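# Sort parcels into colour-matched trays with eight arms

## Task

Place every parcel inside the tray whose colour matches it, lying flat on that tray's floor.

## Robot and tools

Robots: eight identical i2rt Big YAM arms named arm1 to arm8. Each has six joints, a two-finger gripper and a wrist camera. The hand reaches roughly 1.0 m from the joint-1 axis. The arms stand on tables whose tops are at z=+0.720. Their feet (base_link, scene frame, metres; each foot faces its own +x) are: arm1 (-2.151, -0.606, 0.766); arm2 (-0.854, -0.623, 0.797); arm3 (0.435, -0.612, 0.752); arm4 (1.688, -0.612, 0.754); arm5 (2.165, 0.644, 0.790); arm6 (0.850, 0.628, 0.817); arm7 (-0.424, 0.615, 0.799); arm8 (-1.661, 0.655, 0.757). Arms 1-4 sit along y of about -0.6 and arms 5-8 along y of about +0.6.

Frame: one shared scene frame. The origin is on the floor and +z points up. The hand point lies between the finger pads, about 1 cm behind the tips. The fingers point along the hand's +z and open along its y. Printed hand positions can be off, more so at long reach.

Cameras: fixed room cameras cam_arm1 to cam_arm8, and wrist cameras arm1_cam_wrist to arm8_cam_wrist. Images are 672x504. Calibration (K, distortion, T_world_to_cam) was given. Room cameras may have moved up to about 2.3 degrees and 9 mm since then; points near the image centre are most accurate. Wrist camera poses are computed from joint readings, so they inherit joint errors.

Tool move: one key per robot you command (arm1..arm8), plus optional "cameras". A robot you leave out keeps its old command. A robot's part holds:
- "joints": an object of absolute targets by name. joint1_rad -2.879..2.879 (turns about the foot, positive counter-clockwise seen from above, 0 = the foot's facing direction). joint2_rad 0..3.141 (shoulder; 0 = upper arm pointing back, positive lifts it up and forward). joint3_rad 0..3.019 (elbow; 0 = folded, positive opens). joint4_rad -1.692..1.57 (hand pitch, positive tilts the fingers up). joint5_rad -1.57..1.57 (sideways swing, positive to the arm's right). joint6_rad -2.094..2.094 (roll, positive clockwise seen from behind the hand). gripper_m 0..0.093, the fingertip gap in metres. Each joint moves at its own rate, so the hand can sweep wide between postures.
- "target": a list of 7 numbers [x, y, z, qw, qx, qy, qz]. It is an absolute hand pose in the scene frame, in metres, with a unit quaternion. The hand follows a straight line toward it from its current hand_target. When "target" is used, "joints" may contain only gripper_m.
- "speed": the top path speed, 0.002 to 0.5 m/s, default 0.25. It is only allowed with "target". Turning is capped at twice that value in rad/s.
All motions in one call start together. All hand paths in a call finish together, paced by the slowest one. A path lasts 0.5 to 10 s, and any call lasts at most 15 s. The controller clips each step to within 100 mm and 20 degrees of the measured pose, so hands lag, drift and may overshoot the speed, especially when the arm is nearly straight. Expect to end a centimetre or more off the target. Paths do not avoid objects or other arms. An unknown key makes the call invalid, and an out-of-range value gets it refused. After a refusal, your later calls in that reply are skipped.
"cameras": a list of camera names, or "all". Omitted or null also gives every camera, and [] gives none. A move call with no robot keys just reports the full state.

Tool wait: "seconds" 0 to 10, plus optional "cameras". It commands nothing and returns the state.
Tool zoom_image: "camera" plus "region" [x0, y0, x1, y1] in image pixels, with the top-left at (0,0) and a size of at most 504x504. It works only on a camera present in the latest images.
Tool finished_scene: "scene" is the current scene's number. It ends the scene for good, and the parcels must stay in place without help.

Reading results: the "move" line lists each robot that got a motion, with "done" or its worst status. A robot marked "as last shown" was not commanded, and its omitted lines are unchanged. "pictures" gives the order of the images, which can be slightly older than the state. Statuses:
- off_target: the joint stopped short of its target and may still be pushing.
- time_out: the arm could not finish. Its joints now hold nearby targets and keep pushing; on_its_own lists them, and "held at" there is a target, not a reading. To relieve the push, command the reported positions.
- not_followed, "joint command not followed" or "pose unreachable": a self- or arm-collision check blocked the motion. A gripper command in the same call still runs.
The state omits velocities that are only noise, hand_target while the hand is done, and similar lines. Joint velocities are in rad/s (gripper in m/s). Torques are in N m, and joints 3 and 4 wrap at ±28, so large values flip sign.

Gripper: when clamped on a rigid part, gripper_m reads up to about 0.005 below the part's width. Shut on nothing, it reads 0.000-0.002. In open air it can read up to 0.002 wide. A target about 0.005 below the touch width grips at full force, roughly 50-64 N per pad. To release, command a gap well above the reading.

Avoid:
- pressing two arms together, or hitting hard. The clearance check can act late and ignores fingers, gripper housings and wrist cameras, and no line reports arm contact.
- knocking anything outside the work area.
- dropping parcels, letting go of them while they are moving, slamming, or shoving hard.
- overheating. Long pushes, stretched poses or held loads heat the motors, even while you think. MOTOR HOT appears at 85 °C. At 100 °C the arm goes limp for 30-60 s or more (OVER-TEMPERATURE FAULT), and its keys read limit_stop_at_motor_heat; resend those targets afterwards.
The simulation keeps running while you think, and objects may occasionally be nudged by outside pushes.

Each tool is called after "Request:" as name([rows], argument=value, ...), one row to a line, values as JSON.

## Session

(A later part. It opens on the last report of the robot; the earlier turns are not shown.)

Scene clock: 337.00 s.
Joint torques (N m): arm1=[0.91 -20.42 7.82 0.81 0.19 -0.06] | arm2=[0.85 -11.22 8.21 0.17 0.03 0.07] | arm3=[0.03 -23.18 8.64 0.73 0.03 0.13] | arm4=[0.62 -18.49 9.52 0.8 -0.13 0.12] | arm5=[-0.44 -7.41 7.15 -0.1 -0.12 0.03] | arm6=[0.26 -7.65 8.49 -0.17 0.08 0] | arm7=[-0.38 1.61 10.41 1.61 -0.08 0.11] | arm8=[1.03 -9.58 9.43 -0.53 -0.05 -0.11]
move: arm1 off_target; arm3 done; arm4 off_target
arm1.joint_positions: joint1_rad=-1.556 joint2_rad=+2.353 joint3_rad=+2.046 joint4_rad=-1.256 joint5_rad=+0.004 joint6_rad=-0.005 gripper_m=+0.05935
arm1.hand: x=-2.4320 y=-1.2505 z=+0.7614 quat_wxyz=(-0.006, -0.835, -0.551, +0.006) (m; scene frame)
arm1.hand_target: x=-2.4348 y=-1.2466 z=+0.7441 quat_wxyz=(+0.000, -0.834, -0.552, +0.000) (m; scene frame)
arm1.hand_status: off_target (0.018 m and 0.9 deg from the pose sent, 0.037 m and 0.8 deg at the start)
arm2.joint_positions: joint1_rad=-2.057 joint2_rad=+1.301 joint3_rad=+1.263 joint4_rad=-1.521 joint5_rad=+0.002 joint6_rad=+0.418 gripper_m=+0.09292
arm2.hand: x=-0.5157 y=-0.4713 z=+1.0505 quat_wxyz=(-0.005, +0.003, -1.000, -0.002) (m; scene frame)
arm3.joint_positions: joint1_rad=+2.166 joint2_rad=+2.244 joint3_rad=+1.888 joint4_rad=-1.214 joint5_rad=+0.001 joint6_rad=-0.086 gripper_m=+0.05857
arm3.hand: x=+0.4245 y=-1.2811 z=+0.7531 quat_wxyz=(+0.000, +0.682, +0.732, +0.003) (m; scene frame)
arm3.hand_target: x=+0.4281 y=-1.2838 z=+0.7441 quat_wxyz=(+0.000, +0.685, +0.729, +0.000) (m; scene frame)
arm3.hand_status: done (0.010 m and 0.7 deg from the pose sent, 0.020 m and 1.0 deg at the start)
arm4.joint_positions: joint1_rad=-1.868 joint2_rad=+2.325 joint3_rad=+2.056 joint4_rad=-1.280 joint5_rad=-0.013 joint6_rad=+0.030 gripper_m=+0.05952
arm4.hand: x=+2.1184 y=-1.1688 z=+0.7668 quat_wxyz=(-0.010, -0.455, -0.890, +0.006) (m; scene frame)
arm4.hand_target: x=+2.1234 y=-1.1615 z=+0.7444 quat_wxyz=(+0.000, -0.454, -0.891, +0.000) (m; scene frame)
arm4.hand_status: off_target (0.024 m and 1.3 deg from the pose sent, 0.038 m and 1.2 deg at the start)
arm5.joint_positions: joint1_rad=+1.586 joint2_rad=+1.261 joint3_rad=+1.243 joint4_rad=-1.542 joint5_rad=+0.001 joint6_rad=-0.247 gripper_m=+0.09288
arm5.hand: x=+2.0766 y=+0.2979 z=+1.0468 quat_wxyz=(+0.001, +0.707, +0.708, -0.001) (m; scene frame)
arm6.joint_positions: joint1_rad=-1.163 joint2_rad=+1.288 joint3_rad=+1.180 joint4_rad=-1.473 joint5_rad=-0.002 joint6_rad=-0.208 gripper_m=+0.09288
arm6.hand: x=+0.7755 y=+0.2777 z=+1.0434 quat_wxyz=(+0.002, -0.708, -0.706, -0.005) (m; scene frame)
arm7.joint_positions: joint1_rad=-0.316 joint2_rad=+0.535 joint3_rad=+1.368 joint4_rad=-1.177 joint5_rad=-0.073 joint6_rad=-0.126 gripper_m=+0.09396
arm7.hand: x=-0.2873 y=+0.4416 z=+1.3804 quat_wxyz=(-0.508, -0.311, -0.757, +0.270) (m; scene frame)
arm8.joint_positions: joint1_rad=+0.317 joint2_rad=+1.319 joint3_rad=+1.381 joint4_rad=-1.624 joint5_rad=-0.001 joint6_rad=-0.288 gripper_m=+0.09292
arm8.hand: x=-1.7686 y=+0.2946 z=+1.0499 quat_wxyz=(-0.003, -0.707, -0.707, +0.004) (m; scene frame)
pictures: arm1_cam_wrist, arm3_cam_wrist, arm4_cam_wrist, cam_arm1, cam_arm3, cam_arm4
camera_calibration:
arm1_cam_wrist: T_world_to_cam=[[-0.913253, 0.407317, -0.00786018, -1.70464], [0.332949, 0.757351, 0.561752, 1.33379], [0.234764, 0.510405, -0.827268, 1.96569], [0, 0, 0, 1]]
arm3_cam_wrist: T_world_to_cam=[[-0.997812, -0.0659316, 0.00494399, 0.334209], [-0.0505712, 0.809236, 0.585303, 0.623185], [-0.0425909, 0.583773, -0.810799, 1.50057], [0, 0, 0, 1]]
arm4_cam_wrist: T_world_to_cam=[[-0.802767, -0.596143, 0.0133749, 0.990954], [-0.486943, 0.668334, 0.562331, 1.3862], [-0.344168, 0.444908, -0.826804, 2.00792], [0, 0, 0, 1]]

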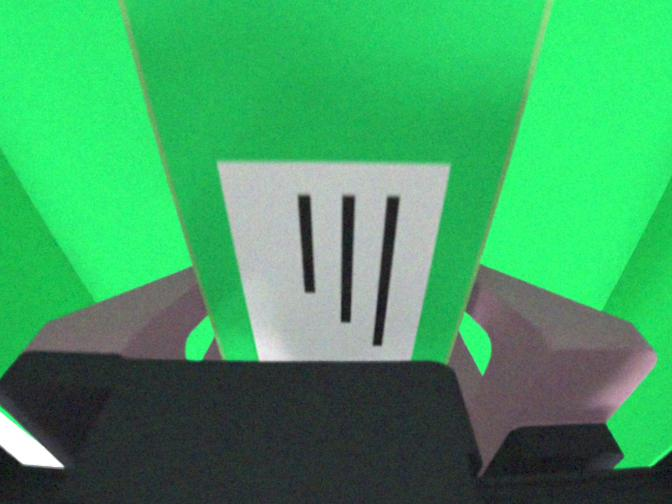

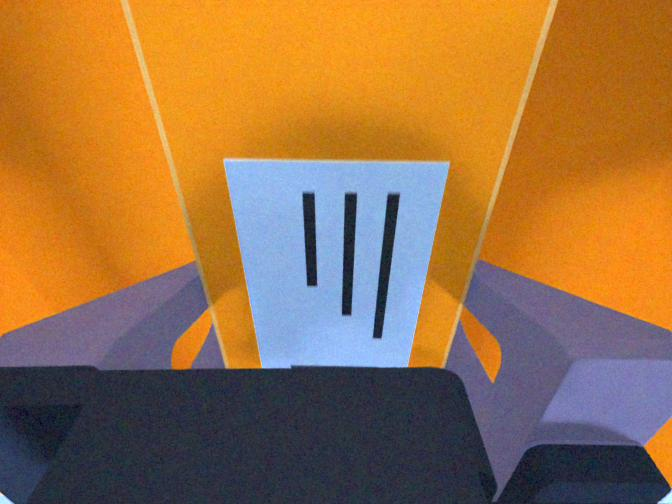

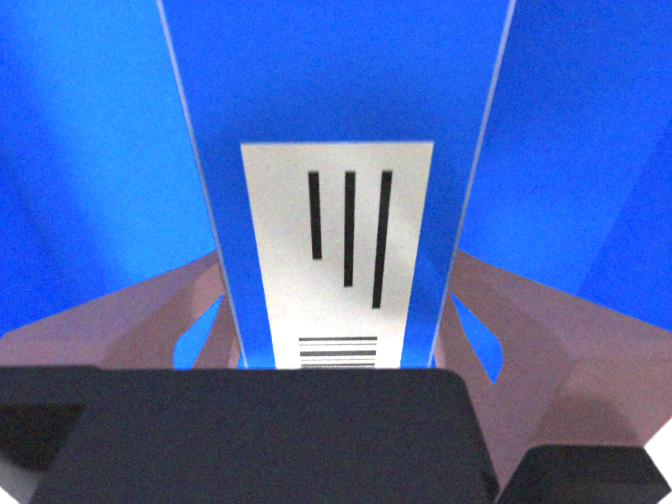

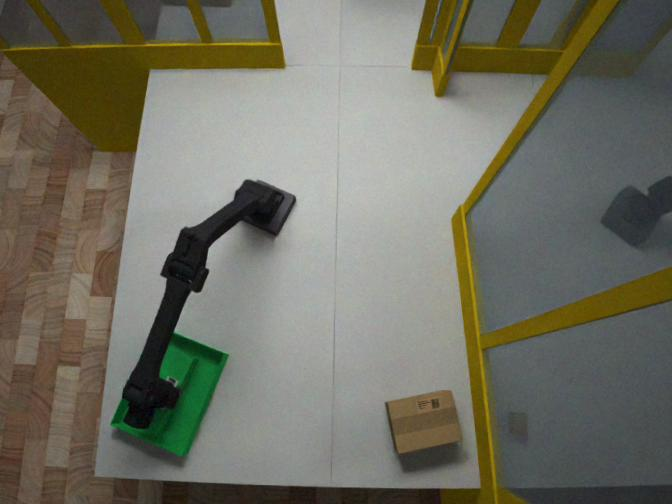

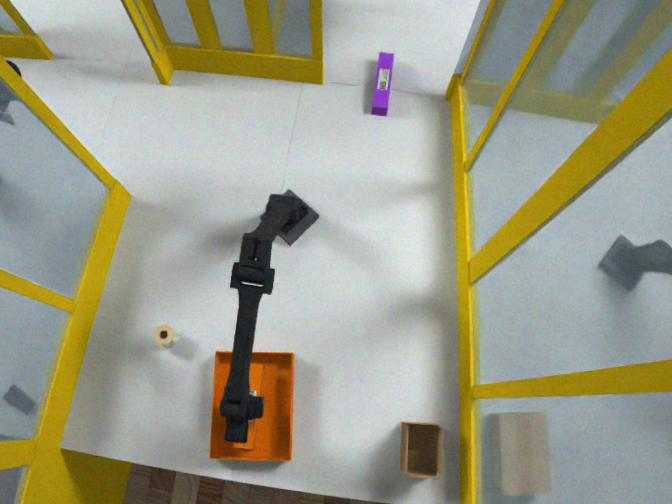

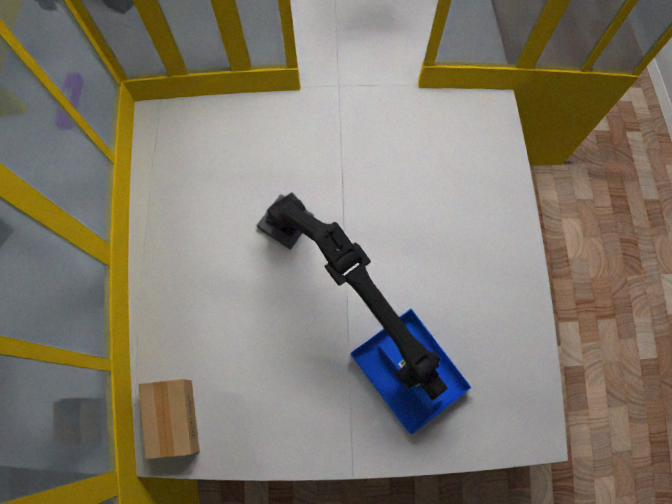

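Request:
move(arm1={"target":[-2.435,-1.247,0.736,0,0.8339,0.5519,0],"speed":0.06}, arm4={"target":[2.124,-1.162,0.736,0,0.454,0.891,0],"speed":0.06}, cameras=[])

Request:
move(arm1={"joints":{"gripper_m":0.088}}, arm4={"joints":{"gripper_m":0.088}}, arm3={"joints":{"gripper_m":0.088}}, cameras=[])

Request:
move(arm1={"target":[-2.43,-1.248,0.93,0,0.8339,0.5519,0],"speed":0.2}, arm4={"target":[2.118,-1.167,0.93,0,0.454,0.891,0],"speed":0.2}, arm3={"target":[0.424,-1.281,0.95,0,0.6852,0.7284,0],"speed":0.2}, cameras=["arm1_cam_wrist","arm3_cam_wrist","arm4_cam_wrist"])

Request:
move(arm1={"target":[-2.30,-0.95,1.08,0,0.8339,0.5519,0],"speed":0.3}, arm4={"target":[1.93,-0.93,1.06,0,0.454,0.891,0],"speed":0.3}, arm3={"target":[0.425,-1.01,1.05,0,0.6852,0.7284,0],"speed":0.3}, cameras=[])

Request:
move(arm3={"joints":{"joint1_rad":-1.387,"joint6_rad":-0.42,"gripper_m":0.093}}, cameras=["cam_arm1","cam_arm3","cam_arm4"])

Scene clock: 353.80 s.
Heat: arm1: hottest joint3_rad 40 °C; arm2: hottest joint3_rad 40 °C; arm3: hottest joint2_rad 39 °C; arm4: hottest joint3_rad 49 °C; arm5: hottest joint3_rad 39 °C; arm6: hottest joint3_rad 36 °C; arm7: hottest joint3_rad 48 °C; arm8: hottest joint3_rad 36 °C.
move: arm1 off_target; arm4 off_target
arm1.hand_status: off_target (0.023 m and 1.4 deg from the pose sent, 0.026 m and 0.9 deg at the start)
arm4.hand_status: off_target (0.030 m and 1.6 deg from the pose sent, 0.032 m and 1.3 deg at the start)
pictures: none

Scene clock: 354.43 s.
move: arm1 done; arm3 done; arm4 done
arm1.joint_status: all done
arm3.joint_status: all done
arm4.joint_status: all done
pictures: none

Scene clock: 356.37 s.
move: arm1 done; arm3 off_target; arm4 off_target
arm1.hand_status: done (0.010 m and 0.7 deg from the pose sent, 0.171 m and 1.4 deg at the start)
arm3.hand_status: off_target (0.026 m and 2.7 deg from the pose sent, 0.197 m and 0.6 deg at the start; pose on its path clipped on 8 of 58 steps)
arm4.hand_status: off_target (0.011 m and 0.6 deg from the pose sent, 0.166 m and 1.8 deg at the start; a joint's target at an end of its range on 20 of 58 steps)
pictures: arm1_cam_wrist, arm3_cam_wrist, arm4_cam_wrist
camera_calibration:
arm1_cam_wrist: T_world_to_cam=[[-0.913408, 0.406981, -0.00720648, -1.70612], [0.326637, 0.743422, 0.583638, 1.17621], [0.242887, 0.530745, -0.811982, 2.12764], [0, 0, 0, 1]]
arm3_cam_wrist: T_world_to_cam=[[-0.997797, -0.0663204, 0.00187872, 0.335575], [-0.050926, 0.783722, 0.619021, 0.448841], [-0.0425261, 0.617561, -0.785372, 1.65416], [0, 0, 0, 1]]
arm4_cam_wrist: T_world_to_cam=[[-0.803023, -0.595786, 0.0139155, 0.991538], [-0.474851, 0.653782, 0.589139, 1.2197], [-0.360099, 0.466484, -0.807912, 2.17451], [0, 0, 0, 1]]

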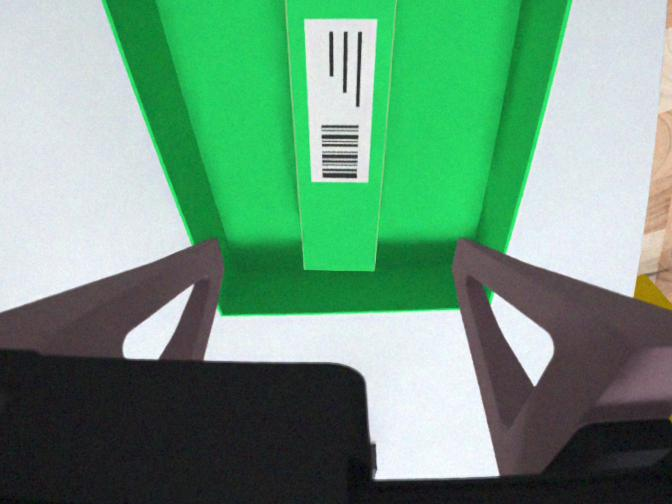

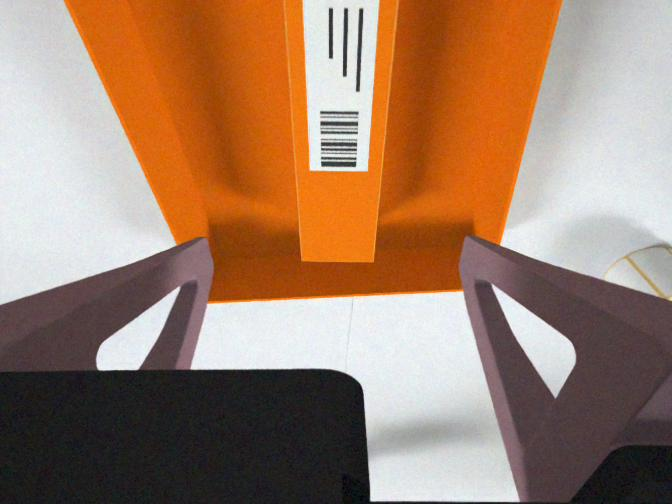

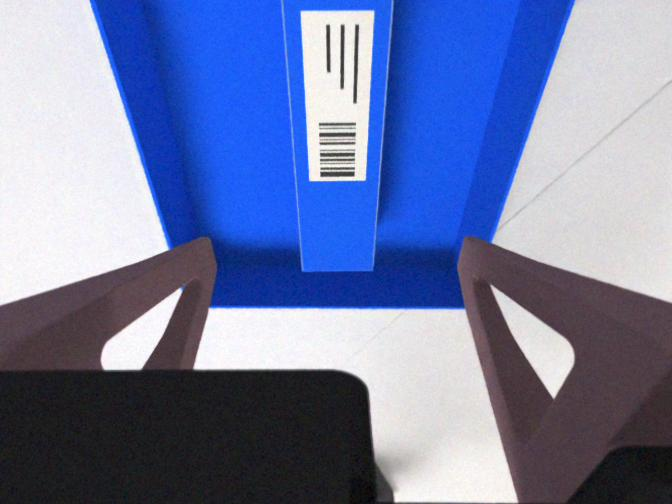

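Scene clock: 358.47 s.
move: arm1 off_target; arm3 done; arm4 done
arm1.hand_status: off_target (0.009 m and 2.2 deg from the pose sent, 0.350 m and 0.7 deg at the start; a joint's target at an end of its range on 23 of 63 steps)
arm3.hand_status: done (0.006 m and 0.6 deg from the pose sent, 0.288 m and 2.7 deg at the start)
arm4.hand_status: done (0.008 m and 1.5 deg from the pose sent, 0.322 m and 0.6 deg at the start)
pictures: none

Scene clock: 361.80 s.
Joint torques (N m): arm1=[2.26 -7.65 8.02 -0.09 0.17 0.07] | arm2=[0.85 -11.22 8.21 0.18 0.03 0.07] | arm3=[-0.03 -12.92 9.28 -0.28 -0.19 -0.22] | arm4=[-1.55 -8.59 9.63 -0.17 -0.14 -0.03] | arm5=[0.03 -7.47 7.16 -0.1 -0.12 0.05] | arm6=[0.38 -7.65 8.47 -0.13 0.08 -0.01] | arm7=[-0.15 1.67 10.45 1.62 -0.09 0.12] | arm8=[1.2 -9.82 9.52 -0.54 -0.06 -0.1]
move: arm3 done
arm1.joint_positions: joint1_rad=-1.556 joint2_rad=+1.320 joint3_rad=+1.453 joint4_rad=-1.673 joint5_rad=+0.004 joint6_rad=-0.004 gripper_m=+0.08789
arm1.hand: x=-2.3045 y=-0.9506 z=+1.0879 quat_wxyz=(-0.012, -0.835, -0.550, +0.015) (m; scene frame)
arm2.joint_positions: joint1_rad=-2.057 joint2_rad=+1.301 joint3_rad=+1.263 joint4_rad=-1.521 joint5_rad=+0.002 joint6_rad=+0.418 gripper_m=+0.09292
arm2.hand: x=-0.5157 y=-0.4713 z=+1.0505 quat_wxyz=(-0.005, +0.003, -1.000, -0.002) (m; scene frame)
arm3.joint_positions: joint1_rad=-1.395 joint2_rad=+1.383 joint3_rad=+1.455 joint4_rad=-1.634 joint5_rad=+0.007 joint6_rad=-0.404 gripper_m=+0.09297
arm3.joint_status: all done
arm3.hand: x=+0.6040 y=-0.2504 z=+1.0516 quat_wxyz=(-0.009, +0.696, -0.718, +0.001) (m; scene frame)
arm4.joint_positions: joint1_rad=-1.875 joint2_rad=+1.384 joint3_rad=+1.494 joint4_rad=-1.657 joint5_rad=-0.013 joint6_rad=+0.014 gripper_m=+0.08790
arm4.hand: x=+1.9364 y=-0.9292 z=+1.0653 quat_wxyz=(-0.011, -0.451, -0.892, +0.006) (m; scene frame)
arm5.joint_positions: joint1_rad=+1.586 joint2_rad=+1.261 joint3_rad=+1.243 joint4_rad=-1.542 joint5_rad=+0.001 joint6_rad=-0.247 gripper_m=+0.09288
arm5.hand: x=+2.0766 y=+0.2979 z=+1.0468 quat_wxyz=(+0.001, +0.707, +0.708, -0.001) (m; scene frame)
arm6.joint_positions: joint1_rad=-1.163 joint2_rad=+1.288 joint3_rad=+1.180 joint4_rad=-1.473 joint5_rad=-0.002 joint6_rad=-0.208 gripper_m=+0.09288
arm6.hand: x=+0.7755 y=+0.2777 z=+1.0434 quat_wxyz=(+0.002, -0.708, -0.706, -0.005) (m; scene frame)
arm7.joint_positions: joint1_rad=-0.316 joint2_rad=+0.535 joint3_rad=+1.368 joint4_rad=-1.177 joint5_rad=-0.073 joint6_rad=-0.126 gripper_m=+0.09396
arm7.hand: x=-0.2873 y=+0.4416 z=+1.3804 quat_wxyz=(-0.508, -0.311, -0.757, +0.270) (m; scene frame)
arm8.joint_positions: joint1_rad=+0.317 joint2_rad=+1.319 joint3_rad=+1.381 joint4_rad=-1.624 joint5_rad=-0.001 joint6_rad=-0.288 gripper_m=+0.09292
arm8.hand: x=-1.7686 y=+0.2946 z=+1.0499 quat_wxyz=(-0.003, -0.707, -0.707, +0.004) (m; scene frame)
pictures: cam_arm1, cam_arm3, cam_arm4

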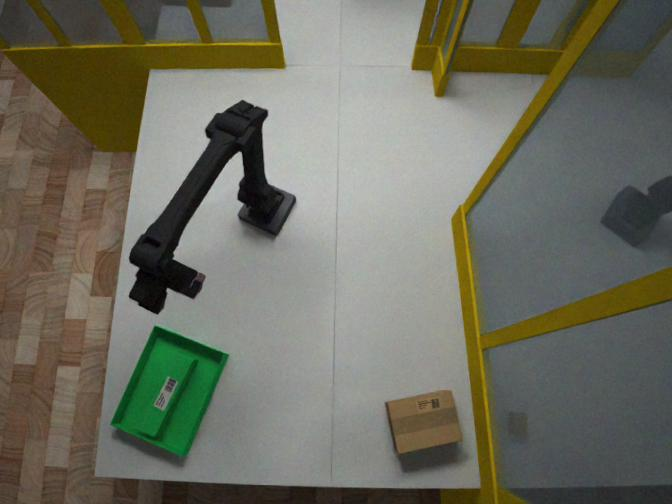

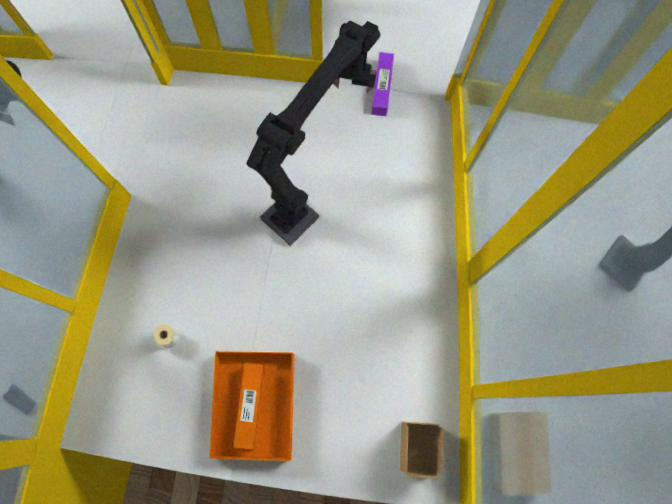

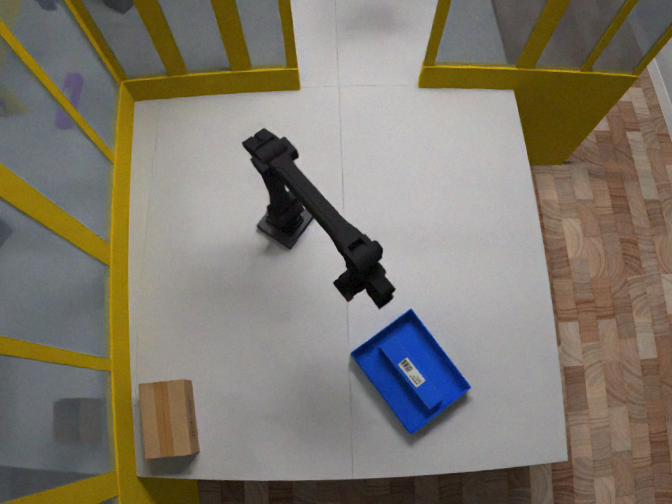

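Request:
move(arm3={"target":[0.708,0.006,0.93,0,-0.7071,0.7071,0],"speed":0.3}, arm7={"joints":{"joint1_rad":-1.05,"joint5_rad":0}}, cameras=["arm3_cam_wrist"])

Scene clock: 368.57 s.
Joint torques (N m): arm1=[2.32 -7.65 7.97 -0.08 0.18 0.08] | arm2=[0.91 -11.22 8.23 0.18 0.02 0.07] | arm3=[0.56 -23.47 14.26 -0.51 -0.32 -0.18] | arm4=[-1.55 -8.59 9.62 -0.17 -0.14 -0.03] | arm5=[-0.21 -7.18 6.83 -0.14 -0.1 0.04] | arm6=[0.26 -7.71 8.47 -0.17 0.08 0] | arm7=[-1.2 1.67 10.44 1.61 0.03 0.11] | arm8=[1.26 -9.76 9.47 -0.53 -0.07 -0.1]
move: arm3 off_target; arm7 done
arm1, arm2, arm4, arm5, arm6, arm8: as last shown
arm3.joint_positions: joint1_rad=-1.391 joint2_rad=+2.178 joint3_rad=+2.174 joint4_rad=-1.613 joint5_rad=+0.001 joint6_rad=-0.404 gripper_m=+0.09297
arm3.hand: x=+0.7123 y=-0.0093 z=+0.9125 quat_wxyz=(+0.017, +0.697, -0.716, +0.009) (m; scene frame)
arm3.hand_target: x=+0.7075 y=+0.0049 z=+0.9301 quat_wxyz=(-0.001, +0.707, -0.707, +0.000) (m; scene frame)
arm3.hand_status: off_target (0.024 m and 2.7 deg from the pose sent, 0.302 m and 2.0 deg at the start)
arm7.joint_positions: joint1_rad=-1.041 joint2_rad=+0.535 joint3_rad=+1.368 joint4_rad=-1.177 joint5_rad=-0.003 joint6_rad=-0.126 gripper_m=+0.09397
arm7.joint_status: all done
arm7.hand: x=-0.4473 y=+0.3954 z=+1.3802 quat_wxyz=(-0.356, -0.573, -0.584, +0.451) (m; scene frame)
pictures: arm3_cam_wrist
camera_calibration:
arm3_cam_wrist: T_world_to_cam=[[0.999504, -0.0314493, -0.00158436, -0.71196], [-0.0239172, -0.790928, 0.611441, -0.542416], [-0.0204825, -0.6111, -0.791288, 0.85494], [0, 0, 0, 1]]

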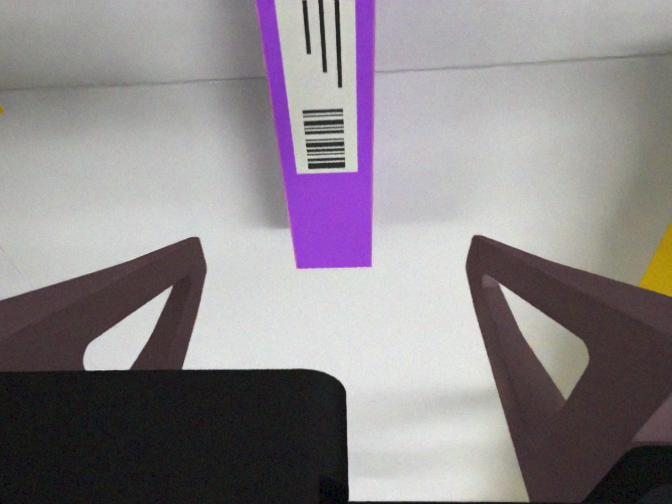

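Request:
move(arm3={"target":[0.704,0.012,0.75,0,-0.7071,0.7071,0],"speed":0.15}, cameras=[])

Request:
move(arm3={"joints":{"gripper_m":0.035}}, cameras=["arm3_cam_wrist"])

Request:
move(arm3={"target":[0.708,0.004,0.93,0,-0.7071,0.7071,0],"speed":0.2}, cameras=[])

Request:
move(arm3={"target":[0.597,-0.246,1.05,0,-0.7071,0.7071,0],"speed":0.3}, cameras=[])

Request:
move(arm3={"joints":{"joint1_rad":0.24,"joint6_rad":-1.4}}, cameras=["cam_arm3"])

Request:
move(arm3={"target":[0.06,-0.47,1.0,0,1,0,0],"speed":0.3}, cameras=[])

Request:
move(arm3={"target":[-0.222,-0.353,0.9,0,1,0,0],"speed":0.3}, cameras=["arm3_cam_wrist","cam_arm2"])

Scene clock: 390.83 s.
move: arm3 off_target
arm3.hand_status: off_target (0.012 m and 1.4 deg from the pose sent, 0.164 m and 2.7 deg at the start)
pictures: none

Scene clock: 391.47 s.
move: arm3 off_target
arm3.joint_status: gripper_m off_target (ended at +0.05892, target +0.03500)
pictures: arm3_cam_wrist
camera_calibration:
arm3_cam_wrist: T_world_to_cam=[[0.999745, -0.0219378, 0.00536004, -0.716194], [-0.0208173, -0.803231, 0.595303, -0.423691], [-0.0087543, -0.595263, -0.803483, 0.734593], [0, 0, 0, 1]]

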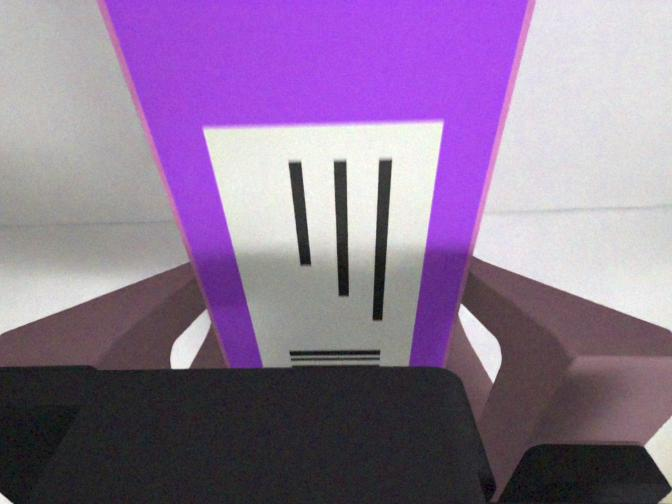

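Scene clock: 393.30 s.
move: arm3 off_target
arm3.hand_status: off_target (0.032 m and 3.4 deg from the pose sent, 0.180 m and 1.4 deg at the start; pose on its path clipped on 9 of 55 steps)
pictures: none

Scene clock: 395.20 s.
move: arm3 done
arm3.hand_status: done (0.007 m and 1.0 deg from the pose sent, 0.300 m and 3.4 deg at the start)
pictures: none

Scene clock: 397.13 s.
move: arm3 done
arm3.joint_status: all done
pictures: cam_arm3

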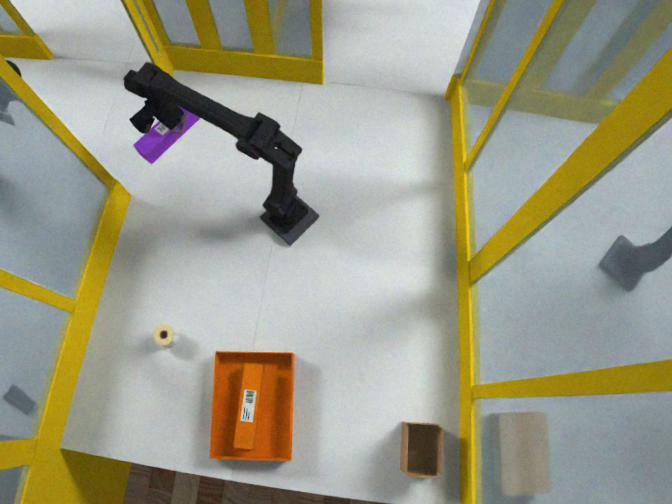

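Scene clock: 399.90 s.
move: arm3 off_target
arm3.hand_status: off_target (0.010 m and 2.5 deg from the pose sent, 0.041 m and 58.1 deg at the start)
pictures: none

Scene clock: 402.20 s.
Joint torques (N m): arm1=[1.96 -7.77 7.82 -0.08 0.16 0.08] | arm2=[0.85 -11.16 8.21 0.17 0.02 0.07] | arm3=[-1.55 -24.35 14.38 -0.28 -0.01 0.02] | arm4=[-1.55 -8.59 9.62 -0.17 -0.14 -0.03] | arm5=[-0.03 -6.89 6.91 -0.21 -0.13 0.03] | arm6=[0.32 -7.71 8.49 -0.13 0.08 0] | arm7=[-1.14 1.55 10.45 1.58 0.04 0.11] | arm8=[1.2 -9.58 9.47 -0.57 -0.07 -0.11]
move: arm3 off_target
arm1.joint_positions: joint1_rad=-1.556 joint2_rad=+1.320 joint3_rad=+1.453 joint4_rad=-1.673 joint5_rad=+0.004 joint6_rad=-0.004 gripper_m=+0.08789
arm1.hand: x=-2.3045 y=-0.9506 z=+1.0879 quat_wxyz=(-0.012, -0.835, -0.550, +0.015) (m; scene frame)
arm2.joint_positions: joint1_rad=-2.057 joint2_rad=+1.301 joint3_rad=+1.263 joint4_rad=-1.521 joint5_rad=+0.002 joint6_rad=+0.418 gripper_m=+0.09292
arm2.hand: x=-0.5157 y=-0.4713 z=+1.0505 quat_wxyz=(-0.005, +0.003, -1.000, -0.002) (m; scene frame)
arm3.joint_positions: joint1_rad=+0.242 joint2_rad=+2.279 joint3_rad=+2.299 joint4_rad=-1.623 joint5_rad=-0.011 joint6_rad=-0.384 gripper_m=+0.05883
arm3.hand: x=-0.2131 y=-0.3639 z=+0.8852 quat_wxyz=(+0.008, +1.000, +0.008, +0.016) (m; scene frame)
arm3.hand_target: x=-0.2210 y=-0.3534 z=+0.9001 quat_wxyz=(+0.000, +1.000, +0.000, -0.001) (m; scene frame)
arm3.hand_status: off_target (0.020 m and 2.2 deg from the pose sent, 0.320 m and 2.4 deg at the start)
arm4.joint_positions: joint1_rad=-1.875 joint2_rad=+1.384 joint3_rad=+1.494 joint4_rad=-1.657 joint5_rad=-0.013 joint6_rad=+0.014 gripper_m=+0.08790
arm4.hand: x=+1.9364 y=-0.9292 z=+1.0653 quat_wxyz=(-0.011, -0.451, -0.892, +0.006) (m; scene frame)
arm5.joint_positions: joint1_rad=+1.586 joint2_rad=+1.261 joint3_rad=+1.243 joint4_rad=-1.542 joint5_rad=+0.001 joint6_rad=-0.247 gripper_m=+0.09288
arm5.hand: x=+2.0766 y=+0.2979 z=+1.0468 quat_wxyz=(+0.001, +0.707, +0.708, -0.001) (m; scene frame)
arm6.joint_positions: joint1_rad=-1.163 joint2_rad=+1.288 joint3_rad=+1.180 joint4_rad=-1.473 joint5_rad=-0.002 joint6_rad=-0.208 gripper_m=+0.09288
arm6.hand: x=+0.7755 y=+0.2777 z=+1.0434 quat_wxyz=(+0.002, -0.708, -0.706, -0.005) (m; scene frame)
arm7.joint_positions: joint1_rad=-1.041 joint2_rad=+0.535 joint3_rad=+1.368 joint4_rad=-1.177 joint5_rad=-0.003 joint6_rad=-0.126 gripper_m=+0.09397
arm7.hand: x=-0.4473 y=+0.3954 z=+1.3802 quat_wxyz=(-0.356, -0.573, -0.584, +0.451) (m; scene frame)
arm8.joint_positions: joint1_rad=+0.317 joint2_rad=+1.319 joint3_rad=+1.381 joint4_rad=-1.624 joint5_rad=-0.001 joint6_rad=-0.288 gripper_m=+0.09292
arm8.hand: x=-1.7686 y=+0.2946 z=+1.0499 quat_wxyz=(-0.003, -0.707, -0.707, +0.004) (m; scene frame)
pictures: arm3_cam_wrist, cam_arm2
camera_calibration:
arm3_cam_wrist: T_world_to_cam=[[-0.0102397, 0.999923, -0.00700602, 0.366806], [0.794477, 0.01239, 0.607168, -0.357799], [0.607208, 0.000651074, -0.794543, 0.956929], [0, 0, 0, 1]]

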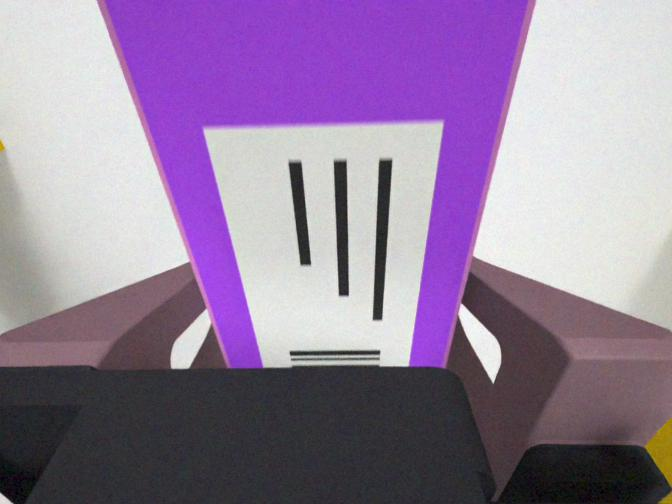

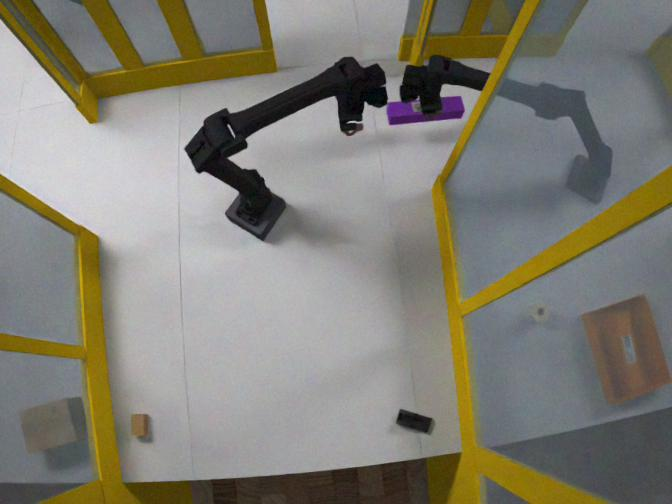

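Request:
move(arm3={"target":[-0.222,-0.353,0.77,0,1,0,0],"speed":0.15}, cameras=[])

Request:
move(arm3={"target":[-0.222,-0.353,0.742,0,1,0,0],"speed":0.07}, cameras=["arm3_cam_wrist"])

Request:
move(arm3={"joints":{"gripper_m":0.093}}, cameras=[])

Request:
move(arm3={"target":[-0.217,-0.358,0.93,0,1,0,0],"speed":0.2}, cameras=[])

Request:
move(arm3={"target":[0.12,-0.49,1.05,0,1,0,0],"speed":0.35}, cameras=[])

Request:
move(arm2={"target":[-0.205,-0.355,0.93,0,0,1,0],"speed":0.3}, cameras=["arm2_cam_wrist"])

Scene clock: 415.90 s.
Heat: arm1: hottest joint3_rad 39 °C; arm2: hottest joint3_rad 40 °C; arm3: hottest joint3_rad 38 °C; arm4: hottest joint3_rad 44 °C; arm5: hottest joint3_rad 39 °C; arm6: hottest joint3_rad 36 °C; arm7: hottest joint3_rad 49 °C; arm8: hottest joint3_rad 36 °C.
move: arm3 done
arm3.hand_status: done (0.009 m and 1.5 deg from the pose sent, 0.116 m and 2.2 deg at the start)
pictures: none

Scene clock: 416.87 s.
move: arm3 off_target
arm3.hand_status: off_target (0.011 m and 0.9 deg from the pose sent, 0.027 m and 1.5 deg at the start)
pictures: arm3_cam_wrist
camera_calibration:
arm3_cam_wrist: T_world_to_cam=[[-0.0105206, 0.999926, 0.00612921, 0.351283], [0.810538, 0.00493808, 0.585665, -0.25305], [0.585592, 0.0111295, -0.81053, 0.866165], [0, 0, 0, 1]]

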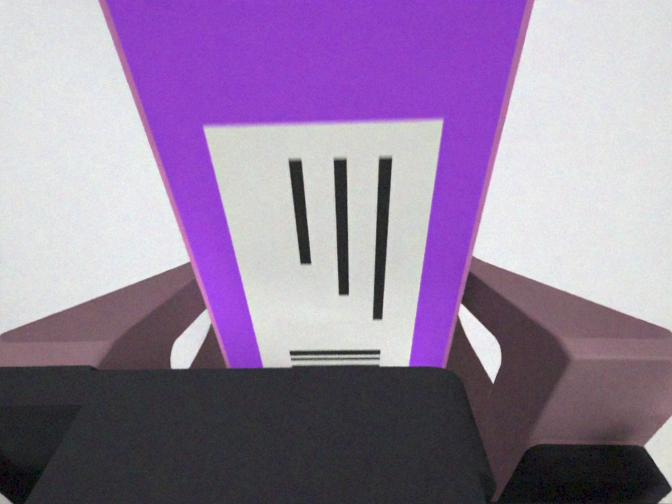

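Scene clock: 417.50 s.
move: arm3 done
arm3.joint_status: all done
pictures: none

Scene clock: 419.30 s.
move: arm3 off_target
arm3.hand_status: off_target (0.027 m and 2.5 deg from the pose sent, 0.180 m and 0.9 deg at the start; pose on its path clipped on 11 of 54 steps; a joint's target at an end of its range on 18 of 54 steps)
pictures: none

Scene clock: 421.27 s.
move: arm3 done
arm3.hand_status: done (0.005 m and 1.0 deg from the pose sent, 0.380 m and 2.5 deg at the start)
pictures: none

Scene clock: 423.63 s.
Joint torques (N m): arm1=[2.32 -7.71 7.95 -0.1 0.17 0.06] | arm2=[-0.32 -24.82 12.01 0.24 0.03 -0.19] | arm3=[-1.38 -9.99 9.29 -0.25 -0.1 0.03] | arm4=[-1.55 -8.59 9.62 -0.17 -0.14 -0.03] | arm5=[0.15 -7.53 7.05 -0.18 -0.09 0.03] | arm6=[0.26 -7.71 8.49 -0.16 0.08 0] | arm7=[-1.08 1.67 10.45 1.65 0.03 0.14] | arm8=[1.08 -9.41 9.48 -0.57 -0.05 -0.1]
move: arm2 off_target
arm1.joint_positions: joint1_rad=-1.556 joint2_rad=+1.320 joint3_rad=+1.453 joint4_rad=-1.673 joint5_rad=+0.004 joint6_rad=-0.004 gripper_m=+0.08789
arm1.hand: x=-2.3045 y=-0.9506 z=+1.0879 quat_wxyz=(-0.012, -0.835, -0.550, +0.015) (m; scene frame)
arm2.joint_positions: joint1_rad=-2.081 joint2_rad=+2.255 joint3_rad=+2.242 joint4_rad=-1.571 joint5_rad=+0.002 joint6_rad=+0.406 gripper_m=+0.09292
arm2.hand: x=-0.2158 y=-0.3545 z=+0.9277 quat_wxyz=(+0.006, -0.003, -1.000, +0.003) (m; scene frame)
arm2.hand_target: x=-0.2055 y=-0.3553 z=+0.9299 quat_wxyz=(-0.001, +0.000, -1.000, +0.000) (m; scene frame)
arm2.hand_status: off_target (0.011 m and 0.8 deg from the pose sent, 0.353 m and 0.7 deg at the start)
arm3.joint_positions: joint1_rad=+0.242 joint2_rad=+1.224 joint3_rad=+1.314 joint4_rad=-1.649 joint5_rad=-0.009 joint6_rad=-0.384 gripper_m=+0.09297
arm3.hand: x=+0.1160 y=-0.4919 z=+1.0488 quat_wxyz=(-0.001, +1.000, +0.008, -0.004) (m; scene frame)
arm4.joint_positions: joint1_rad=-1.875 joint2_rad=+1.384 joint3_rad=+1.494 joint4_rad=-1.657 joint5_rad=-0.013 joint6_rad=+0.014 gripper_m=+0.08790
arm4.hand: x=+1.9364 y=-0.9292 z=+1.0653 quat_wxyz=(-0.011, -0.451, -0.892, +0.006) (m; scene frame)
arm5.joint_positions: joint1_rad=+1.586 joint2_rad=+1.261 joint3_rad=+1.243 joint4_rad=-1.542 joint5_rad=+0.001 joint6_rad=-0.247 gripper_m=+0.09288
arm5.hand: x=+2.0766 y=+0.2979 z=+1.0468 quat_wxyz=(+0.001, +0.707, +0.708, -0.001) (m; scene frame)
arm6.joint_positions: joint1_rad=-1.163 joint2_rad=+1.288 joint3_rad=+1.180 joint4_rad=-1.473 joint5_rad=-0.002 joint6_rad=-0.208 gripper_m=+0.09288
arm6.hand: x=+0.7755 y=+0.2777 z=+1.0434 quat_wxyz=(+0.002, -0.708, -0.706, -0.005) (m; scene frame)
arm7.joint_positions: joint1_rad=-1.041 joint2_rad=+0.535 joint3_rad=+1.368 joint4_rad=-1.177 joint5_rad=-0.003 joint6_rad=-0.126 gripper_m=+0.09397
arm7.hand: x=-0.4473 y=+0.3954 z=+1.3802 quat_wxyz=(-0.356, -0.573, -0.584, +0.451) (m; scene frame)
arm8.joint_positions: joint1_rad=+0.317 joint2_rad=+1.319 joint3_rad=+1.381 joint4_rad=-1.624 joint5_rad=-0.001 joint6_rad=-0.288 gripper_m=+0.09292
arm8.hand: x=-1.7686 y=+0.2946 z=+1.0499 quat_wxyz=(-0.003, -0.707, -0.707, +0.004) (m; scene frame)
pictures: arm2_cam_wrist
camera_calibration:
arm2_cam_wrist: T_world_to_cam=[[-0.0120925, -0.999763, 0.0181216, -0.374999], [-0.804996, 0.020484, 0.592927, -0.712094], [-0.593157, -0.00741781, -0.805052, 0.736756], [0, 0, 0, 1]]

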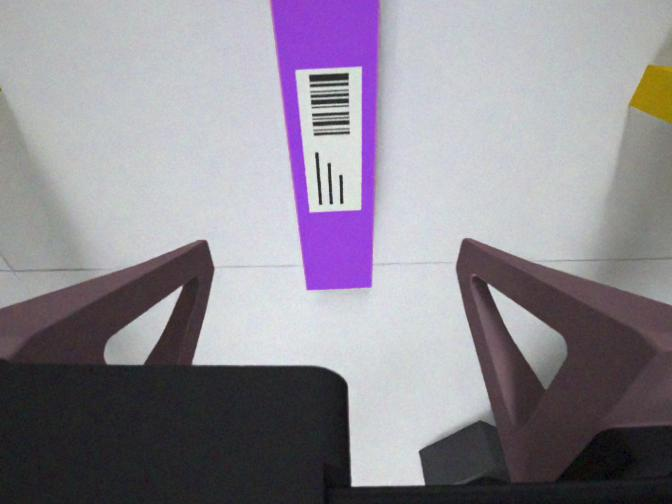

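Request:
move(arm2={"target":[-0.237,-0.357,0.744,0,0,1,0],"speed":0.15}, cameras=[])

Request:
move(arm2={"joints":{"gripper_m":0.035}}, cameras=["arm2_cam_wrist"])

Request:
move(arm2={"target":[-0.237,-0.357,0.93,0,0,1,0],"speed":0.2}, cameras=[])

Request:
move(arm2={"target":[-0.51,-0.48,1.05,0,0,1,0],"speed":0.3}, cameras=[])

Request:
move(arm2={"joints":{"joint1_rad":-1.43}}, cameras=[])

Request:
move(arm2={"target":[-0.5,-0.26,1.0,0,0.7071,-0.7071,0],"speed":0.3}, cameras=[])

Request:
move(arm2={"target":[-0.492,0.008,0.9,0,0.7071,-0.7071,0],"speed":0.3}, cameras=["arm2_cam_wrist","cam_arm7","cam_arm2"])

Scene clock: 444.53 s.
move: arm2 done
arm2.hand_status: done (0.009 m and 0.4 deg from the pose sent, 0.185 m and 0.8 deg at the start)
pictures: none

Scene clock: 445.17 s.
move: arm2 off_target
arm2.joint_status: gripper_m off_target (ended at +0.05900, target +0.03500)
pictures: arm2_cam_wrist
camera_calibration:
arm2_cam_wrist: T_world_to_cam=[[-0.011126, -0.999851, 0.0131937, -0.376186], [-0.811136, 0.0167404, 0.584618, -0.620542], [-0.584752, -0.00419741, -0.811202, 0.58962], [0, 0, 0, 1]]

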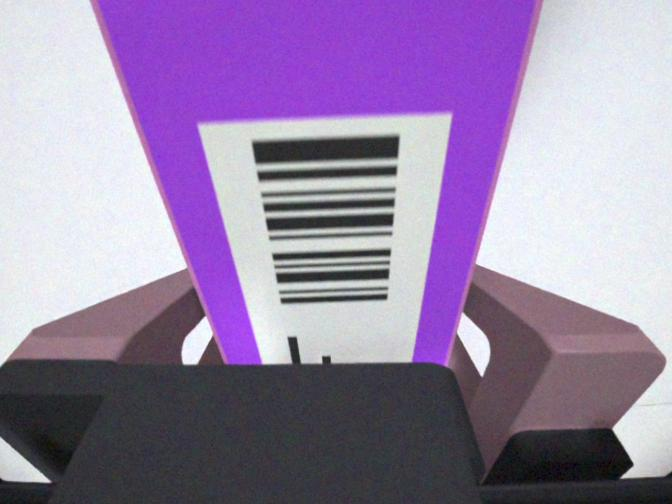

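Scene clock: 446.93 s.
move: arm2 off_target
arm2.hand_status: off_target (0.020 m and 1.9 deg from the pose sent, 0.179 m and 0.3 deg at the start)
pictures: none

Scene clock: 448.87 s.
move: arm2 done
arm2.hand_status: done (0.003 m and 1.0 deg from the pose sent, 0.317 m and 1.9 deg at the start)
pictures: none

Scene clock: 450.47 s.
move: arm2 done
arm2.joint_status: all done
pictures: none

Scene clock: 453.07 s.
move: arm2 off_target
arm2.hand_status: off_target (0.020 m and 2.1 deg from the pose sent, 0.178 m and 53.3 deg at the start)
pictures: none

Scene clock: 455.27 s.
Joint torques (N m): arm1=[2.37 -7.47 7.97 -0.1 0.2 0.09] | arm2=[0.03 -26.29 12.21 0.03 -0.05 0.07] | arm3=[-1.26 -9.93 9.28 -0.24 -0.08 0.03] | arm4=[-1.55 -8.59 9.62 -0.18 -0.14 -0.03] | arm5=[0.03 -7.12 7.06 -0.13 -0.11 0.01] | arm6=[0.26 -7.65 8.46 -0.16 0.08 0] | arm7=[-0.97 1.55 10.45 1.61 0.03 0.13] | arm8=[1.44 -9.64 9.39 -0.54 -0.05 -0.09]
move: arm2 done
arm1.joint_positions: joint1_rad=-1.556 joint2_rad=+1.320 joint3_rad=+1.453 joint4_rad=-1.673 joint5_rad=+0.004 joint6_rad=-0.004 gripper_m=+0.08789
arm1.hand: x=-2.3045 y=-0.9506 z=+1.0879 quat_wxyz=(-0.012, -0.835, -0.550, +0.015) (m; scene frame)
arm2.joint_positions: joint1_rad=-1.428 joint2_rad=+2.368 joint3_rad=+2.364 joint4_rad=-1.583 joint5_rad=+0.000 joint6_rad=-0.533 gripper_m=+0.05886
arm2.hand: x=-0.4983 y=+0.0007 z=+0.8967 quat_wxyz=(+0.008, +0.713, -0.702, +0.002) (m; scene frame)
arm2.hand_target: x=-0.4923 y=+0.0076 z=+0.9000 quat_wxyz=(-0.001, +0.707, -0.707, +0.000) (m; scene frame)
arm2.hand_status: done (0.010 m and 1.3 deg from the pose sent, 0.293 m and 2.1 deg at the start)
arm3.joint_positions: joint1_rad=+0.242 joint2_rad=+1.224 joint3_rad=+1.314 joint4_rad=-1.649 joint5_rad=-0.009 joint6_rad=-0.384 gripper_m=+0.09297
arm3.hand: x=+0.1160 y=-0.4919 z=+1.0488 quat_wxyz=(-0.001, +1.000, +0.008, -0.004) (m; scene frame)
arm4.joint_positions: joint1_rad=-1.875 joint2_rad=+1.384 joint3_rad=+1.494 joint4_rad=-1.657 joint5_rad=-0.013 joint6_rad=+0.014 gripper_m=+0.08790
arm4.hand: x=+1.9364 y=-0.9292 z=+1.0653 quat_wxyz=(-0.011, -0.451, -0.892, +0.006) (m; scene frame)
arm5.joint_positions: joint1_rad=+1.586 joint2_rad=+1.261 joint3_rad=+1.243 joint4_rad=-1.542 joint5_rad=+0.001 joint6_rad=-0.247 gripper_m=+0.09288
arm5.hand: x=+2.0766 y=+0.2979 z=+1.0468 quat_wxyz=(+0.001, +0.707, +0.708, -0.001) (m; scene frame)
arm6.joint_positions: joint1_rad=-1.163 joint2_rad=+1.288 joint3_rad=+1.180 joint4_rad=-1.473 joint5_rad=-0.002 joint6_rad=-0.208 gripper_m=+0.09288
arm6.hand: x=+0.7755 y=+0.2777 z=+1.0434 quat_wxyz=(+0.002, -0.708, -0.706, -0.005) (m; scene frame)
arm7.joint_positions: joint1_rad=-1.041 joint2_rad=+0.535 joint3_rad=+1.368 joint4_rad=-1.177 joint5_rad=-0.003 joint6_rad=-0.126 gripper_m=+0.09397
arm7.hand: x=-0.4473 y=+0.3954 z=+1.3802 quat_wxyz=(-0.356, -0.573, -0.584, +0.451) (m; scene frame)
arm8.joint_positions: joint1_rad=+0.317 joint2_rad=+1.319 joint3_rad=+1.381 joint4_rad=-1.624 joint5_rad=-0.001 joint6_rad=-0.288 gripper_m=+0.09292
arm8.hand: x=-1.7686 y=+0.2946 z=+1.0499 quat_wxyz=(-0.003, -0.707, -0.707, +0.004) (m; scene frame)
pictures: arm2_cam_wrist, cam_arm2, cam_arm7
camera_calibration:
arm2_cam_wrist: T_world_to_cam=[[0.999936, 0.0104577, 0.00421018, 0.493331], [0.00590654, -0.804093, 0.594474, -0.525105], [0.00960223, -0.594411, -0.804104, 0.846851], [0, 0, 0, 1]]

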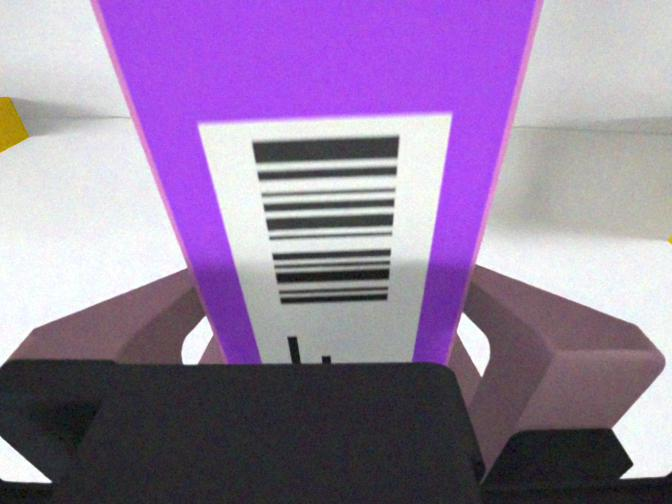

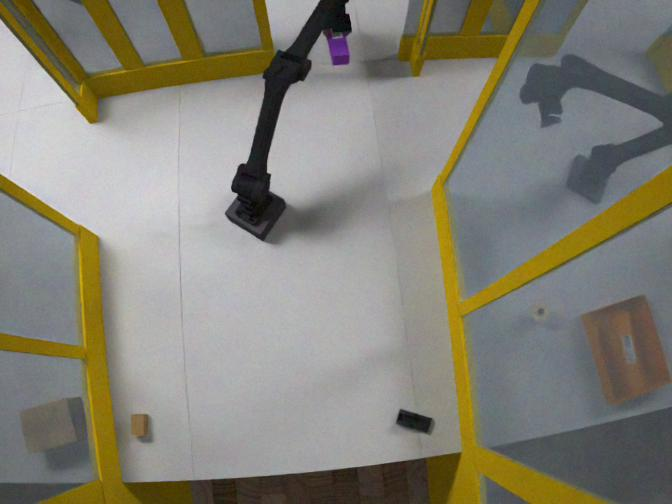

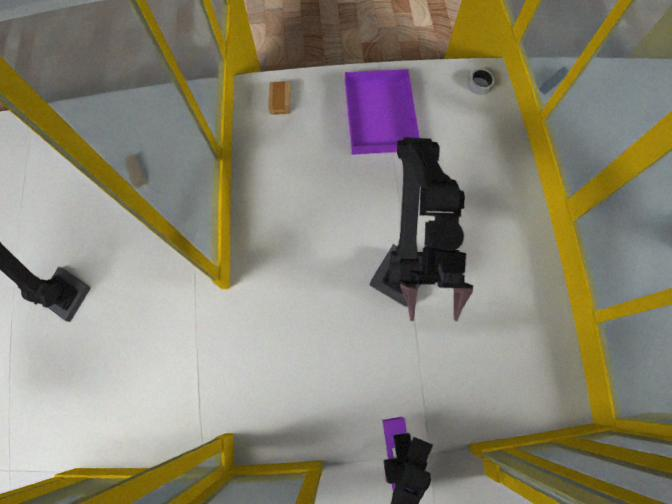

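Request:
move(arm2={"target":[-0.493,0.005,0.768,0,0.7071,-0.7071,0],"speed":0.15}, cameras=[])

Request:
move(arm2={"target":[-0.493,0.005,0.734,0,0.7071,-0.7071,0],"speed":0.07}, cameras=[])

Request:
move(arm2={"joints":{"gripper_m":0.093}}, cameras=[])

Request:
move(arm2={"target":[-0.496,0.005,0.93,0,0.7071,-0.7071,0],"speed":0.2}, arm7={"target":[-0.48,0.25,1.0,0,0.7071,0.7071,0],"speed":0.3}, cameras=[])

Request:
move(arm2={"target":[-0.66,-0.3,1.05,0,0.7071,-0.7071,0],"speed":0.35}, cameras=[])

Request:
move(arm7={"target":[-0.497,-0.01,0.93,0,0.7071,0.7071,0],"speed":0.3}, cameras=["arm7_cam_wrist"])

Scene clock: 467.63 s.
move: arm2 done
arm2.hand_status: done (0.007 m and 1.0 deg from the pose sent, 0.129 m and 1.3 deg at the start)
pictures: none

Scene clock: 468.80 s.
move: arm2 off_target
arm2.hand_status: off_target (0.019 m and 1.2 deg from the pose sent, 0.040 m and 1.0 deg at the start)
pictures: none

Scene clock: 469.43 s.
move: arm2 done
arm2.joint_status: all done
pictures: none

Scene clock: 472.37 s.
move: arm2 off_target; arm7 done
arm2.hand_status: off_target (0.019 m and 2.2 deg from the pose sent, 0.179 m and 1.1 deg at the start)
arm7.hand_status: done (0.005 m and 0.2 deg from the pose sent, 0.408 m and 70.2 deg at the start)
pictures: none

Scene clock: 474.30 s.
move: arm2 done
arm2.hand_status: done (0.005 m and 1.2 deg from the pose sent, 0.364 m and 2.2 deg at the start)
pictures: none

Scene clock: 476.23 s.
Joint torques (N m): arm1=[2.32 -7.47 8.03 0.01 0.18 0.06] | arm2=[-0.44 -10.64 8.28 0.21 -0.17 -0.14] | arm3=[-1.38 -9.88 9.25 -0.27 -0.1 0.03] | arm4=[-1.61 -8.59 9.63 -0.17 -0.14 -0.03] | arm5=[-0.15 -6.71 7.02 -0.24 -0.11 0.04] | arm6=[0.32 -7.71 8.47 -0.14 0.08 0] | arm7=[0.44 -15.62 15.27 -0.31 0.05 0.22] | arm8=[1.26 -9.41 9.48 -0.53 -0.05 -0.08]
move: arm7 off_target
arm1.joint_positions: joint1_rad=-1.556 joint2_rad=+1.320 joint3_rad=+1.453 joint4_rad=-1.673 joint5_rad=+0.004 joint6_rad=-0.004 gripper_m=+0.08789
arm1.hand: x=-2.3045 y=-0.9506 z=+1.0879 quat_wxyz=(-0.012, -0.835, -0.550, +0.015) (m; scene frame)
arm2.joint_positions: joint1_rad=-1.441 joint2_rad=+1.316 joint3_rad=+1.285 joint4_rad=-1.520 joint5_rad=+0.003 joint6_rad=-0.531 gripper_m=+0.09292
arm2.hand: x=-0.6613 y=-0.2973 z=+1.0540 quat_wxyz=(-0.010, +0.707, -0.707, -0.001) (m; scene frame)
arm3.joint_positions: joint1_rad=+0.242 joint2_rad=+1.224 joint3_rad=+1.314 joint4_rad=-1.649 joint5_rad=-0.009 joint6_rad=-0.384 gripper_m=+0.09297
arm3.hand: x=+0.1160 y=-0.4919 z=+1.0488 quat_wxyz=(-0.001, +1.000, +0.008, -0.004) (m; scene frame)
arm4.joint_positions: joint1_rad=-1.875 joint2_rad=+1.384 joint3_rad=+1.494 joint4_rad=-1.657 joint5_rad=-0.013 joint6_rad=+0.014 gripper_m=+0.08790
arm4.hand: x=+1.9364 y=-0.9292 z=+1.0653 quat_wxyz=(-0.011, -0.451, -0.892, +0.006) (m; scene frame)
arm5.joint_positions: joint1_rad=+1.586 joint2_rad=+1.261 joint3_rad=+1.243 joint4_rad=-1.542 joint5_rad=+0.001 joint6_rad=-0.247 gripper_m=+0.09288
arm5.hand: x=+2.0766 y=+0.2979 z=+1.0468 quat_wxyz=(+0.001, +0.707, +0.708, -0.001) (m; scene frame)
arm6.joint_positions: joint1_rad=-1.163 joint2_rad=+1.288 joint3_rad=+1.180 joint4_rad=-1.473 joint5_rad=-0.002 joint6_rad=-0.208 gripper_m=+0.09288
arm6.hand: x=+0.7755 y=+0.2777 z=+1.0434 quat_wxyz=(+0.002, -0.708, -0.706, -0.005) (m; scene frame)
arm7.joint_positions: joint1_rad=-1.056 joint2_rad=+2.011 joint3_rad=+1.804 joint4_rad=-1.394 joint5_rad=-0.004 joint6_rad=-0.127 gripper_m=+0.09397
arm7.hand: x=-0.4996 y=+0.0082 z=+0.9176 quat_wxyz=(+0.009, -0.707, -0.707, -0.014) (m; scene frame)
arm7.hand_target: x=-0.4969 y=-0.0090 z=+0.9301 quat_wxyz=(-0.001, -0.707, -0.707, +0.000) (m; scene frame)
arm7.hand_status: off_target (0.022 m and 1.9 deg from the pose sent, 0.269 m and 0.2 deg at the start)
arm8.joint_positions: joint1_rad=+0.317 joint2_rad=+1.319 joint3_rad=+1.381 joint4_rad=-1.624 joint5_rad=-0.001 joint6_rad=-0.288 gripper_m=+0.09292
arm8.hand: x=-1.7686 y=+0.2946 z=+1.0499 quat_wxyz=(-0.003, -0.707, -0.707, +0.004) (m; scene frame)
pictures: arm7_cam_wrist
camera_calibration:
arm7_cam_wrist: T_world_to_cam=[[-0.999839, -0.0170569, 0.00561897, -0.507757], [-0.0103479, 0.80291, 0.596011, -0.552314], [-0.0146776, 0.595856, -0.802957, 0.845909], [0, 0, 0, 1]]

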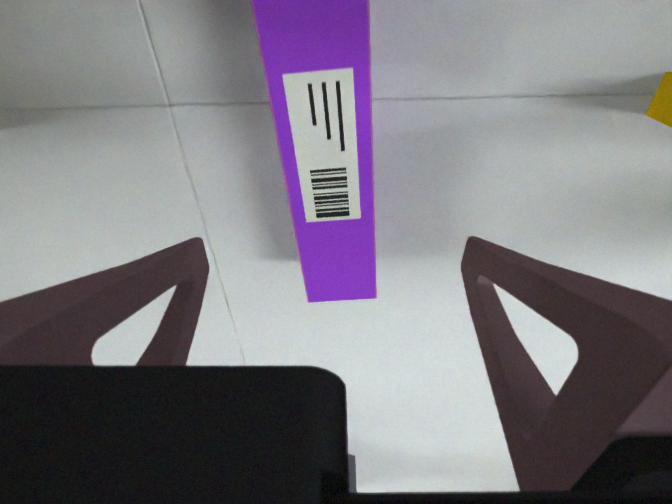

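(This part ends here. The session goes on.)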